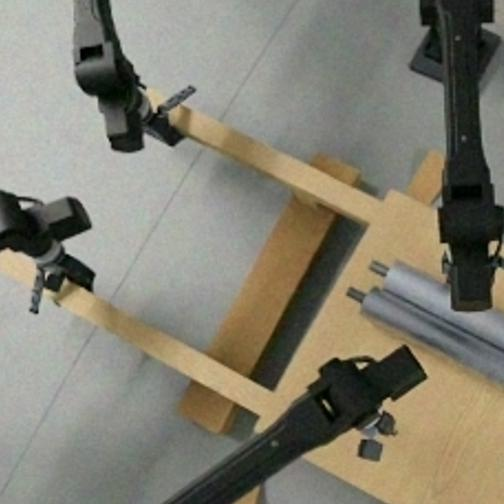

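move(
  cameras=["arm6_cam_wrist", "arm7_cam_wrist"],
)

Scene clock: 374.83 s.
Joint torques (N m): arm1=[-0.62 -27.46 15.8 -3.51 0.14 -0.12] | arm2=[0.38 -17.44 13.93 -0.4 0.05 0] | arm3=[-0.21 -14.74 6.93 -0.59 0.03 -0.04] | arm4=[-1.55 -32.26 9.01 -1.44 0.32 -0.46] | arm5=[5.25 -28.51 8.79 -3.48 0.1 0.45] | arm6=[1.96 -11.99 5.45 1.09 0.1 0.09] | arm7=[1.79 -13.33 11.17 0.59 0.09 0.17] | arm8=[2.02 -32.79 17.36 -5.24 -0.23 0.21]
Motor temperatures (°C): arm1=[23 37 43 24 27 22] | arm2=[28 30 45 22 24 24] | arm3=[23 30 37 24 25 25] | arm4=[26 45 42 28 23 25] | arm5=[25 45 37 28 26 26] | arm6=[24 30 33 23 25 26] | arm7=[26 30 42 24 25 26] | arm8=[27 48 67 28 24 26]
Heat: arm1: hottest joint3_rad 43 °C; arm2: hottest joint3_rad 45 °C; arm3: hottest joint3_rad 37 °C; arm4: hottest joint2_rad 45 °C; arm5: hottest joint2_rad 45 °C; arm6: hottest joint3_rad 33 °C; arm7: hottest joint3_rad 42 °C; arm8: hottest joint3_rad 67 °C.
Joint velocities: within noise
arm1.joint_positions: joint1_rad=-0.641 joint2_rad=+2.093 joint3_rad=+2.001 joint4_rad=-1.518 joint5_rad=-0.006 joint6_rad=-0.645 hand_little=-0.258 hand_ring=-0.219 hand_middle=-0.193 hand_index=-0.179 hand_thumb_turn=-1.000 hand_thumb_bend=+1.000 hand_force_limit=-0.300 hand_speed=-0.860
arm1.joint_status: joint3_rad time_out (moved +0.138 of +0.229); joint4_rad time_out (moved -0.036 of -0.130); the others done
arm1.hand_stopped_by: force,force,force,force,target,target
arm1.little_load_n: 0.0
arm1.ring_load_n: 0.0
arm1.middle_load_n: 0.5
arm1.index_load_n: 4.0
arm1.thumb_bend_load_n: 0.0
arm1.thumb_turn_load_n: 0.0
arm1.on_its_own: joint3_rad reads +2.001 and still pushes toward +2.093 since a time_out; joint4_rad reads -1.518 and still pushes toward -1.613 since a time_out
arm1.hand: x=+0.7967 y=+0.2022 z=+0.8746 quat_wxyz=(-0.011, +0.000, -1.000, -0.013) (m; scene frame)
arm1.hand_target: x=+0.7907 y=+0.2128 z=+0.9617 quat_wxyz=(+0.018, +0.001, -1.000, +0.024) (m; scene frame)
arm1.hand_status: not commanded
arm2.joint_positions: joint1_rad=-0.424 joint2_rad=+1.934 joint3_rad=+1.989 joint4_rad=-1.656 joint5_rad=+0.002 joint6_rad=-0.467 hand_little=+1.000 hand_ring=+1.000 hand_middle=+1.000 hand_index=+1.000 hand_thumb_turn=+1.000 hand_thumb_bend=+1.000 hand_force_limit=+0.000 hand_speed=-0.800
arm2.joint_status: not commanded
arm2.hand_stopped_by: target,target,target,target,target,target
arm2.little_load_n: 0.0
arm2.ring_load_n: 0.0
arm2.middle_load_n: 0.0
arm2.index_load_n: 0.0
arm2.thumb_bend_load_n: 0.0
arm2.thumb_turn_load_n: 0.0
arm2.hand: x=+0.1399 y=+0.1957 z=+1.0186 quat_wxyz=(-0.005, +0.000, -1.000, -0.007) (m; scene frame)
arm2.hand_target: x=+0.1283 y=+0.1857 z=+1.0219 quat_wxyz=(+0.000, +0.000, -1.000, +0.001) (m; scene frame)
arm2.hand_status: off_target (0.016 m and 1.0 deg from the pose sent, 0.077 m and 1.1 deg at the start)
arm3.joint_positions: joint1_rad=+0.187 joint2_rad=+1.757 joint3_rad=+1.891 joint4_rad=-1.692 joint5_rad=+0.009 joint6_rad=+0.140 hand_little=+1.000 hand_ring=+1.000 hand_middle=+1.000 hand_index=+1.000 hand_thumb_turn=+1.000 hand_thumb_bend=+1.000 hand_force_limit=+0.000 hand_speed=-0.800
arm3.joint_status: not commanded
arm3.hand_stopped_by: target,target,target,target,target,target
arm3.little_load_n: 0.0
arm3.ring_load_n: 0.0
arm3.middle_load_n: 0.0
arm3.index_load_n: 0.0
arm3.thumb_bend_load_n: 0.0
arm3.thumb_turn_load_n: 0.0
arm3.hand: x=-0.2852 y=+0.1792 z=+1.0188 quat_wxyz=(-0.002, -0.001, -1.000, +0.006) (m; scene frame)
arm3.hand_target: x=-0.2899 y=+0.1852 z=+1.0254 quat_wxyz=(-0.002, +0.000, -1.000, +0.008) (m; scene frame)
arm3.hand_status: done (0.010 m and 0.7 deg from the pose sent, 0.069 m and 0.3 deg at the start; a joint's target at an end of its range on 166 of 169 steps)
arm4.joint_positions: joint1_rad=+0.413 joint2_rad=+1.825 joint3_rad=+1.604 joint4_rad=-1.413 joint5_rad=-0.009 joint6_rad=+0.378 hand_little=-0.361 hand_ring=-0.310 hand_middle=-0.284 hand_index=-0.335 hand_thumb_turn=-1.000 hand_thumb_bend=+1.000 hand_force_limit=-0.300 hand_speed=-0.860
arm4.joint_status: joint2_rad time_out (moved -0.082 of -0.230); the others done
arm4.hand_stopped_by: force,force,force,force,target,target
arm4.little_load_n: 13.5
arm4.ring_load_n: 2.0
arm4.middle_load_n: 0.0
arm4.index_load_n: 12.0
arm4.thumb_bend_load_n: 0.0
arm4.thumb_turn_load_n: 0.0
arm4.on_its_own: joint2_rad reads +1.825 and still pushes toward +1.677 since a time_out
arm4.hand: x=-0.9232 y=+0.2045 z=+0.8987 quat_wxyz=(+0.008, -0.004, -0.999, -0.031) (m; scene frame)
arm4.hand_target: x=-0.9417 y=+0.2056 z=+0.9793 quat_wxyz=(-0.013, -0.002, -0.999, +0.036) (m; scene frame)
arm4.hand_status: not commanded
arm5.joint_positions: joint1_rad=-0.375 joint2_rad=+1.786 joint3_rad=+1.540 joint4_rad=-1.374 joint5_rad=+0.007 joint6_rad=-0.373 hand_little=-0.309 hand_ring=-0.270 hand_middle=-0.232 hand_index=-0.257 hand_thumb_turn=-1.000 hand_thumb_bend=+1.000 hand_force_limit=-0.300 hand_speed=-0.860
arm5.joint_status: joint2_rad time_out (moved -0.055 of -0.227); joint4_rad time_out (moved +0.004 of -0.066); joint6_rad time_out (moved +0.106 of +0.154); the others done
arm5.hand_stopped_by: force,force,force,force,target,target
arm5.little_load_n: 10.5
arm5.ring_load_n: 12.0
arm5.middle_load_n: 0.0
arm5.index_load_n: 6.0
arm5.thumb_bend_load_n: -0.5
arm5.thumb_turn_load_n: 0.0
arm5.on_its_own: joint2_rad reads +1.786 and still pushes toward +1.614 since a time_out; joint4_rad reads -1.374 and still pushes toward -1.444 since a time_out; joint6_rad reads -0.373 and still pushes toward -0.325 since a time_out
arm5.hand: x=-0.9954 y=-0.2181 z=+0.8926 quat_wxyz=(+0.025, +0.999, +0.015, -0.012) (m; scene frame)
arm5.hand_target: x=-1.0162 y=-0.2257 z=+0.9827 quat_wxyz=(-0.040, +0.999, +0.008, +0.012) (m; scene frame)
arm5.hand_status: not commanded
arm6.joint_positions: joint1_rad=-0.179 joint2_rad=+1.711 joint3_rad=+1.692 joint4_rad=-1.518 joint5_rad=+0.000 joint6_rad=-0.173 hand_little=+1.000 hand_ring=+1.000 hand_middle=+1.000 hand_index=+1.000 hand_thumb_turn=+1.000 hand_thumb_bend=+1.000 hand_force_limit=+0.000 hand_speed=-0.800
arm6.joint_status: not commanded
arm6.hand_stopped_by: target,target,target,target,target,target
arm6.little_load_n: 0.0
arm6.ring_load_n: 0.5
arm6.middle_load_n: -2.0
arm6.index_load_n: 0.0
arm6.thumb_bend_load_n: 0.0
arm6.thumb_turn_load_n: 0.0
arm6.hand: x=-0.3157 y=-0.1868 z=+1.0351 quat_wxyz=(-0.025, +1.000, +0.000, +0.003) (m; scene frame)
arm6.hand_target: x=-0.3200 y=-0.1854 z=+1.0049 quat_wxyz=(+0.000, +1.000, +0.000, +0.000) (m; scene frame)
arm6.hand_status: off_target (0.032 m and 2.8 deg from the pose sent, 0.075 m and 1.5 deg at the start)
arm7.joint_positions: joint1_rad=+0.507 joint2_rad=+1.869 joint3_rad=+2.053 joint4_rad=-1.673 joint5_rad=-0.017 joint6_rad=+0.531 hand_little=+1.000 hand_ring=+1.000 hand_middle=+1.000 hand_index=+1.000 hand_thumb_turn=+1.000 hand_thumb_bend=+1.000 hand_force_limit=+0.000 hand_speed=-0.800
arm7.joint_status: not commanded
arm7.hand_stopped_by: target,target,target,target,target,target
arm7.little_load_n: 0.0
arm7.ring_load_n: -1.0
arm7.middle_load_n: -1.5
arm7.index_load_n: -1.5
arm7.thumb_bend_load_n: 0.0
arm7.thumb_turn_load_n: 0.0
arm7.hand: x=+0.0477 y=-0.2029 z=+1.0116 quat_wxyz=(-0.030, +0.999, +0.003, -0.028) (m; scene frame)
arm7.hand_target: x=+0.0395 y=-0.1889 z=+1.0133 quat_wxyz=(-0.040, +0.999, -0.004, -0.031) (m; scene frame)
arm7.hand_status: off_target (0.017 m and 4.7 deg from the pose sent, 0.076 m and 4.6 deg at the start; a joint's target at an end of its range on 135 of 138 steps)
arm8.joint_positions: joint1_rad=+0.686 joint2_rad=+1.996 joint3_rad=+1.902 joint4_rad=-1.515 joint5_rad=-0.005 joint6_rad=+0.659 hand_little=-0.361 hand_ring=-0.310 hand_middle=-0.336 hand_index=-0.362 hand_thumb_turn=-1.000 hand_thumb_bend=+1.000 hand_force_limit=-0.300 hand_speed=-0.860
arm8.joint_status: joint2_rad time_out (moved +0.111 of -0.044); joint3_rad time_out (moved +0.147 of +0.266); joint4_rad time_out (moved -0.034 of -0.178); the others done
arm8.hand_stopped_by: force,force,force,force,target,target
arm8.little_load_n: 23.0
arm8.ring_load_n: 0.0
arm8.middle_load_n: 0.0
arm8.index_load_n: 0.0
arm8.thumb_bend_load_n: -0.5
arm8.thumb_turn_load_n: 0.0
arm8.on_its_own: joint2_rad reads +1.996 and still pushes toward +1.841 since a time_out; joint3_rad reads +1.902 and still pushes toward +2.015 since a time_out; joint4_rad reads -1.515 and still pushes toward -1.658 since a time_out
arm8.hand: x=+0.7318 y=-0.2266 z=+0.8663 quat_wxyz=(+0.016, +1.000, -0.002, +0.015) (m; scene frame)
arm8.hand_target: x=+0.7351 y=-0.2515 z=+0.9955 quat_wxyz=(-0.031, +0.999, +0.000, -0.025) (m; scene frame)
arm8.hand_status: not commanded
pictures: arm6_cam_wrist, arm7_cam_wrist

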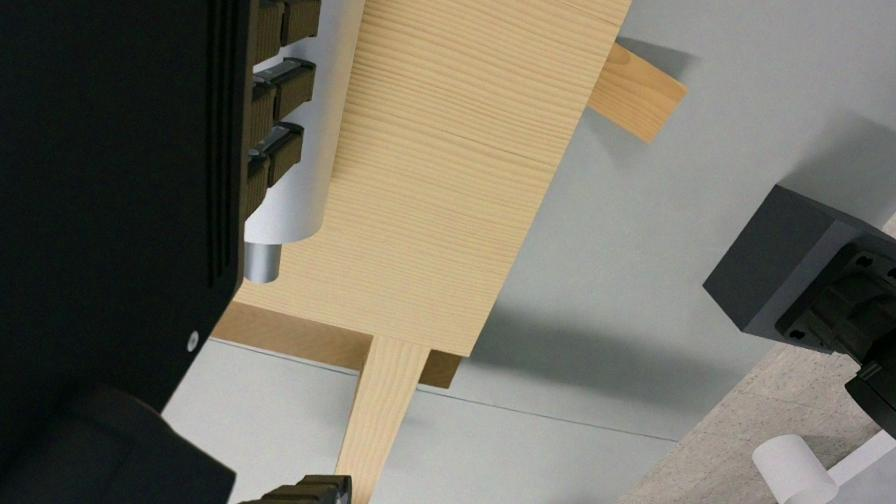

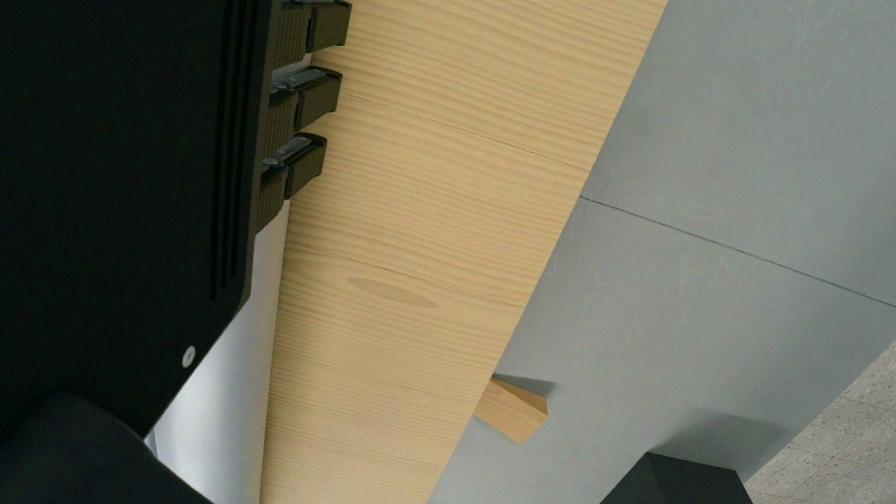

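move(
  arm1={"target": [0.793, 0.211, 0.920, 0, 0, 1, 0], "speed": 0.03},
  arm4={"target": [-0.932, 0.207, 0.920, 0, 0, 1, 0], "speed": 0.03},
  arm5={"target": [-1.006, -0.227, 0.930, 0, 1, 0, 0], "speed": 0.03},
  arm8={"target": [0.733, -0.244, 0.935, 0, 1, 0, 0], "speed": 0.03},
  arm2={"target": [0.128, 0.185, 1.002, 0, 0, 1, 0], "speed": 0.03},
  arm3={"target": [-0.290, 0.185, 1.002, 0, 0, 1, 0], "speed": 0.03},
  arm6={"target": [-0.320, -0.187, 0.983, 0, 1, 0, 0], "speed": 0.03},
  arm7={"target": [0.039, -0.189, 0.996, 0, 1, 0, 0], "speed": 0.03},
  cameras=["arm6_cam_wrist"],
)

Scene clock: 420.77 s.
Joint torques (N m): arm1=[1.08 -28.28 9.68 -2.09 0.11 -0.07] | arm2=[0.32 -17.38 9.39 0.39 0.07 -0.04] | arm3=[-0.03 -14.51 7.02 0.03 0.12 -0.04] | arm4=[0.32 -24.88 7.87 -1.61 0.12 -0.23] | arm5=[3.25 -23.88 7.42 -3.81 0.25 0.4] | arm6=[1.73 -12.4 6.11 0.51 0.09 0.06] | arm7=[1.85 -14.86 10.02 0.5 0.2 0.15] | arm8=[1.55 -29.92 12.85 -4.44 -0.23 0.12]
Motor temperatures (°C): arm1=[23 39 44 24 27 22] | arm2=[27 30 44 22 24 24] | arm3=[23 30 37 24 25 25] | arm4=[26 43 41 28 23 25] | arm5=[25 43 37 28 26 26] | arm6=[24 30 33 23 25 26] | arm7=[26 30 42 24 25 26] | arm8=[27 50 67 28 24 26]
Heat: arm1: hottest joint3_rad 44 °C; arm2: hottest joint3_rad 44 °C; arm3: hottest joint3_rad 37 °C; arm4: hottest joint2_rad 43 °C; arm5: hottest joint2_rad 43 °C; arm6: hottest joint3_rad 33 °C; arm7: hottest joint3_rad 42 °C; arm8: hottest joint3_rad 67 °C.
move: arm1 off_target; arm2 off_target; arm3 done; arm4 off_target; arm5 off_target; arm6 off_target; arm7 off_target; arm8 off_target
Joint velocities: within noise
arm1.joint_positions: joint1_rad=-0.643 joint2_rad=+2.136 joint3_rad=+2.001 joint4_rad=-1.510 joint5_rad=-0.003 joint6_rad=-0.645 hand_little=-0.258 hand_ring=-0.219 hand_middle=-0.193 hand_index=-0.179 hand_thumb_turn=-1.000 hand_thumb_bend=+1.000 hand_force_limit=-0.300 hand_speed=-0.860
arm1.joint_status: not commanded
arm1.hand_stopped_by: force,force,force,force,target,target
arm1.little_load_n: 0.0
arm1.ring_load_n: 0.0
arm1.middle_load_n: 2.5
arm1.index_load_n: 8.0
arm1.thumb_bend_load_n: 0.0
arm1.thumb_turn_load_n: 0.0
arm1.hand: x=+0.7944 y=+0.2021 z=+0.8504 quat_wxyz=(-0.020, -0.001, -0.999, -0.027) (m; scene frame)
arm1.hand_target: x=+0.7942 y=+0.2121 z=+0.9157 quat_wxyz=(+0.000, +0.000, -1.000, +0.000) (m; scene frame)
arm1.hand_status: off_target (0.070 m and 3.9 deg from the pose sent, 0.046 m and 1.9 deg at the start)
arm2.joint_positions: joint1_rad=-0.424 joint2_rad=+1.934 joint3_rad=+1.989 joint4_rad=-1.623 joint5_rad=+0.002 joint6_rad=-0.468 hand_little=+1.000 hand_ring=+1.000 hand_middle=+1.000 hand_index=+1.000 hand_thumb_turn=+1.000 hand_thumb_bend=+1.000 hand_force_limit=+0.000 hand_speed=-0.800
arm2.joint_status: not commanded
arm2.hand_stopped_by: target,target,target,target,target,target
arm2.little_load_n: 0.0
arm2.ring_load_n: 0.0
arm2.middle_load_n: 0.0
arm2.index_load_n: 0.0
arm2.thumb_bend_load_n: 0.0
arm2.thumb_turn_load_n: 0.0
arm2.hand: x=+0.1359 y=+0.1877 z=+1.0163 quat_wxyz=(+0.003, +0.000, -1.000, +0.007) (m; scene frame)
arm2.hand_target: x=+0.1282 y=+0.1854 z=+1.0022 quat_wxyz=(+0.000, +0.000, -1.000, +0.000) (m; scene frame)
arm2.hand_status: off_target (0.017 m and 0.9 deg from the pose sent, 0.023 m and 1.0 deg at the start)
arm3.joint_positions: joint1_rad=+0.187 joint2_rad=+1.757 joint3_rad=+1.833 joint4_rad=-1.663 joint5_rad=+0.009 joint6_rad=+0.139 hand_little=+1.000 hand_ring=+1.000 hand_middle=+1.000 hand_index=+1.000 hand_thumb_turn=+1.000 hand_thumb_bend=+1.000 hand_force_limit=+0.000 hand_speed=-0.800
arm3.joint_status: not commanded
arm3.hand_stopped_by: target,target,target,target,target,target
arm3.little_load_n: 0.0
arm3.ring_load_n: 0.0
arm3.middle_load_n: 0.0
arm3.index_load_n: 0.0
arm3.thumb_bend_load_n: 0.0
arm3.thumb_turn_load_n: -0.5
arm3.hand: x=-0.2858 y=+0.1847 z=+0.9987 quat_wxyz=(+0.000, -0.001, -1.000, -0.008) (m; scene frame)
arm3.hand_target: x=-0.2899 y=+0.1850 z=+1.0019 quat_wxyz=(+0.000, +0.000, -1.000, +0.000) (m; scene frame)
arm3.hand_status: done (0.005 m and 0.9 deg from the pose sent, 0.018 m and 0.7 deg at the start)
arm4.joint_positions: joint1_rad=+0.411 joint2_rad=+1.827 joint3_rad=+1.552 joint4_rad=-1.338 joint5_rad=-0.003 joint6_rad=+0.375 hand_little=-0.361 hand_ring=-0.310 hand_middle=-0.284 hand_index=-0.335 hand_thumb_turn=-1.000 hand_thumb_bend=+1.000 hand_force_limit=-0.300 hand_speed=-0.860
arm4.joint_status: not commanded
arm4.hand_stopped_by: force,force,force,force,target,target
arm4.little_load_n: 11.0
arm4.ring_load_n: 0.5
arm4.middle_load_n: 0.0
arm4.index_load_n: 10.5
arm4.thumb_bend_load_n: 0.0
arm4.thumb_turn_load_n: 0.0
arm4.hand: x=-0.9251 y=+0.2029 z=+0.8768 quat_wxyz=(+0.006, -0.004, -1.000, -0.021) (m; scene frame)
arm4.hand_target: x=-0.9317 y=+0.2076 z=+0.9176 quat_wxyz=(+0.000, +0.000, -1.000, +0.000) (m; scene frame)
arm4.hand_status: off_target (0.044 m and 2.5 deg from the pose sent, 0.023 m and 3.7 deg at the start)
arm5.joint_positions: joint1_rad=-0.375 joint2_rad=+1.804 joint3_rad=+1.486 joint4_rad=-1.305 joint5_rad=+0.003 joint6_rad=-0.375 hand_little=-0.309 hand_ring=-0.270 hand_middle=-0.232 hand_index=-0.257 hand_thumb_turn=-1.000 hand_thumb_bend=+1.000 hand_force_limit=-0.300 hand_speed=-0.860
arm5.joint_status: not commanded
arm5.hand_stopped_by: force,force,force,force,target,target
arm5.little_load_n: 9.0
arm5.ring_load_n: 11.0
arm5.middle_load_n: 0.0
arm5.index_load_n: 6.5
arm5.thumb_bend_load_n: -0.5
arm5.thumb_turn_load_n: 0.0
arm5.hand: x=-0.9969 y=-0.2196 z=+0.8636 quat_wxyz=(+0.026, +0.999, +0.016, -0.014) (m; scene frame)
arm5.hand_target: x=-1.0060 y=-0.2281 z=+0.9240 quat_wxyz=(-0.001, +1.000, +0.000, -0.001) (m; scene frame)
arm5.hand_status: off_target (0.067 m and 3.8 deg from the pose sent, 0.040 m and 3.6 deg at the start)
arm6.joint_positions: joint1_rad=-0.176 joint2_rad=+1.714 joint3_rad=+1.626 joint4_rad=-1.446 joint5_rad=+0.000 joint6_rad=-0.172 hand_little=+1.000 hand_ring=+1.000 hand_middle=+1.000 hand_index=+1.000 hand_thumb_turn=+1.000 hand_thumb_bend=+1.000 hand_force_limit=+0.000 hand_speed=-0.800
arm6.joint_status: not commanded
arm6.hand_stopped_by: target,target,target,target,target,target
arm6.little_load_n: 0.0
arm6.ring_load_n: 0.0
arm6.middle_load_n: 0.0
arm6.index_load_n: 0.0
arm6.thumb_bend_load_n: 0.0
arm6.thumb_turn_load_n: 0.0
arm6.hand: x=-0.3168 y=-0.1857 z=+1.0086 quat_wxyz=(-0.027, +1.000, +0.001, +0.003) (m; scene frame)
arm6.hand_target: x=-0.3201 y=-0.1879 z=+0.9837 quat_wxyz=(+0.000, +1.000, +0.000, +0.000) (m; scene frame)
arm6.hand_status: off_target (0.026 m and 3.1 deg from the pose sent, 0.052 m and 2.8 deg at the start)
arm7.joint_positions: joint1_rad=+0.509 joint2_rad=+1.904 joint3_rad=+2.053 joint4_rad=-1.673 joint5_rad=-0.016 joint6_rad=+0.531 hand_little=+1.000 hand_ring=+1.000 hand_middle=+1.000 hand_index=+1.000 hand_thumb_turn=+1.000 hand_thumb_bend=+1.000 hand_force_limit=+0.000 hand_speed=-0.800
arm7.joint_status: not commanded
arm7.hand_stopped_by: target,target,target,target,target,target
arm7.little_load_n: 0.0
arm7.ring_load_n: 0.0
arm7.middle_load_n: -3.5
arm7.index_load_n: 0.0
arm7.thumb_bend_load_n: 0.0
arm7.thumb_turn_load_n: 0.0
arm7.hand: x=+0.0447 y=-0.1995 z=+0.9930 quat_wxyz=(-0.016, +1.000, +0.004, -0.019) (m; scene frame)
arm7.hand_target: x=+0.0394 y=-0.1895 z=+0.9956 quat_wxyz=(-0.025, +0.999, -0.003, -0.020) (m; scene frame)
arm7.hand_status: off_target (0.012 m and 2.8 deg from the pose sent, 0.023 m and 4.7 deg at the start; a joint's target at an end of its range on 74 of 76 steps)
arm8.joint_positions: joint1_rad=+0.686 joint2_rad=+2.024 joint3_rad=+1.852 joint4_rad=-1.443 joint5_rad=-0.005 joint6_rad=+0.660 hand_little=-0.361 hand_ring=-0.310 hand_middle=-0.336 hand_index=-0.362 hand_thumb_turn=-1.000 hand_thumb_bend=+1.000 hand_force_limit=-0.300 hand_speed=-0.860
arm8.joint_status: not commanded
arm8.hand_stopped_by: force,force,force,force,target,target
arm8.little_load_n: 22.0
arm8.ring_load_n: 0.5
arm8.middle_load_n: 0.5
arm8.index_load_n: 0.0
arm8.thumb_bend_load_n: 0.0
arm8.thumb_turn_load_n: 0.0
arm8.hand: x=+0.7303 y=-0.2242 z=+0.8308 quat_wxyz=(+0.019, +1.000, -0.002, +0.017) (m; scene frame)
arm8.hand_target: x=+0.7339 y=-0.2440 z=+0.9205 quat_wxyz=(-0.001, +1.000, +0.000, -0.001) (m; scene frame)
arm8.hand_status: off_target (0.106 m and 2.9 deg from the pose sent, 0.071 m and 2.5 deg at the start; pose on its path clipped on 76 of 76 steps)
pictures: arm6_cam_wrist

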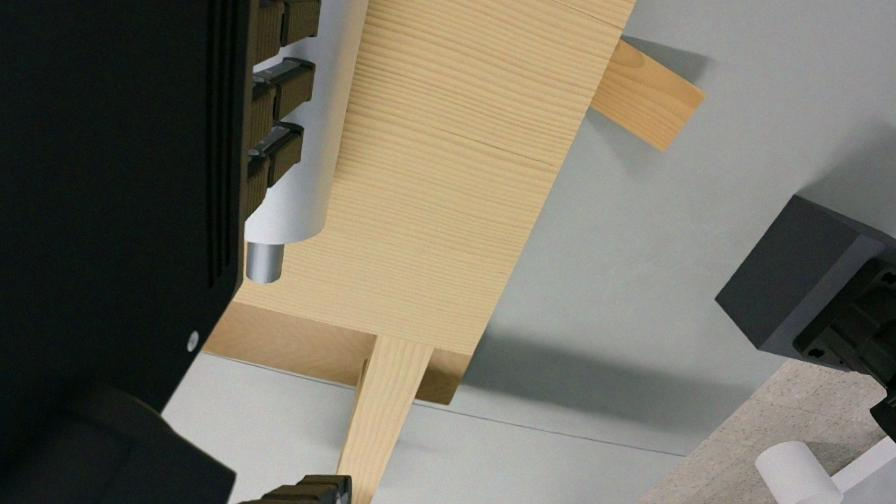

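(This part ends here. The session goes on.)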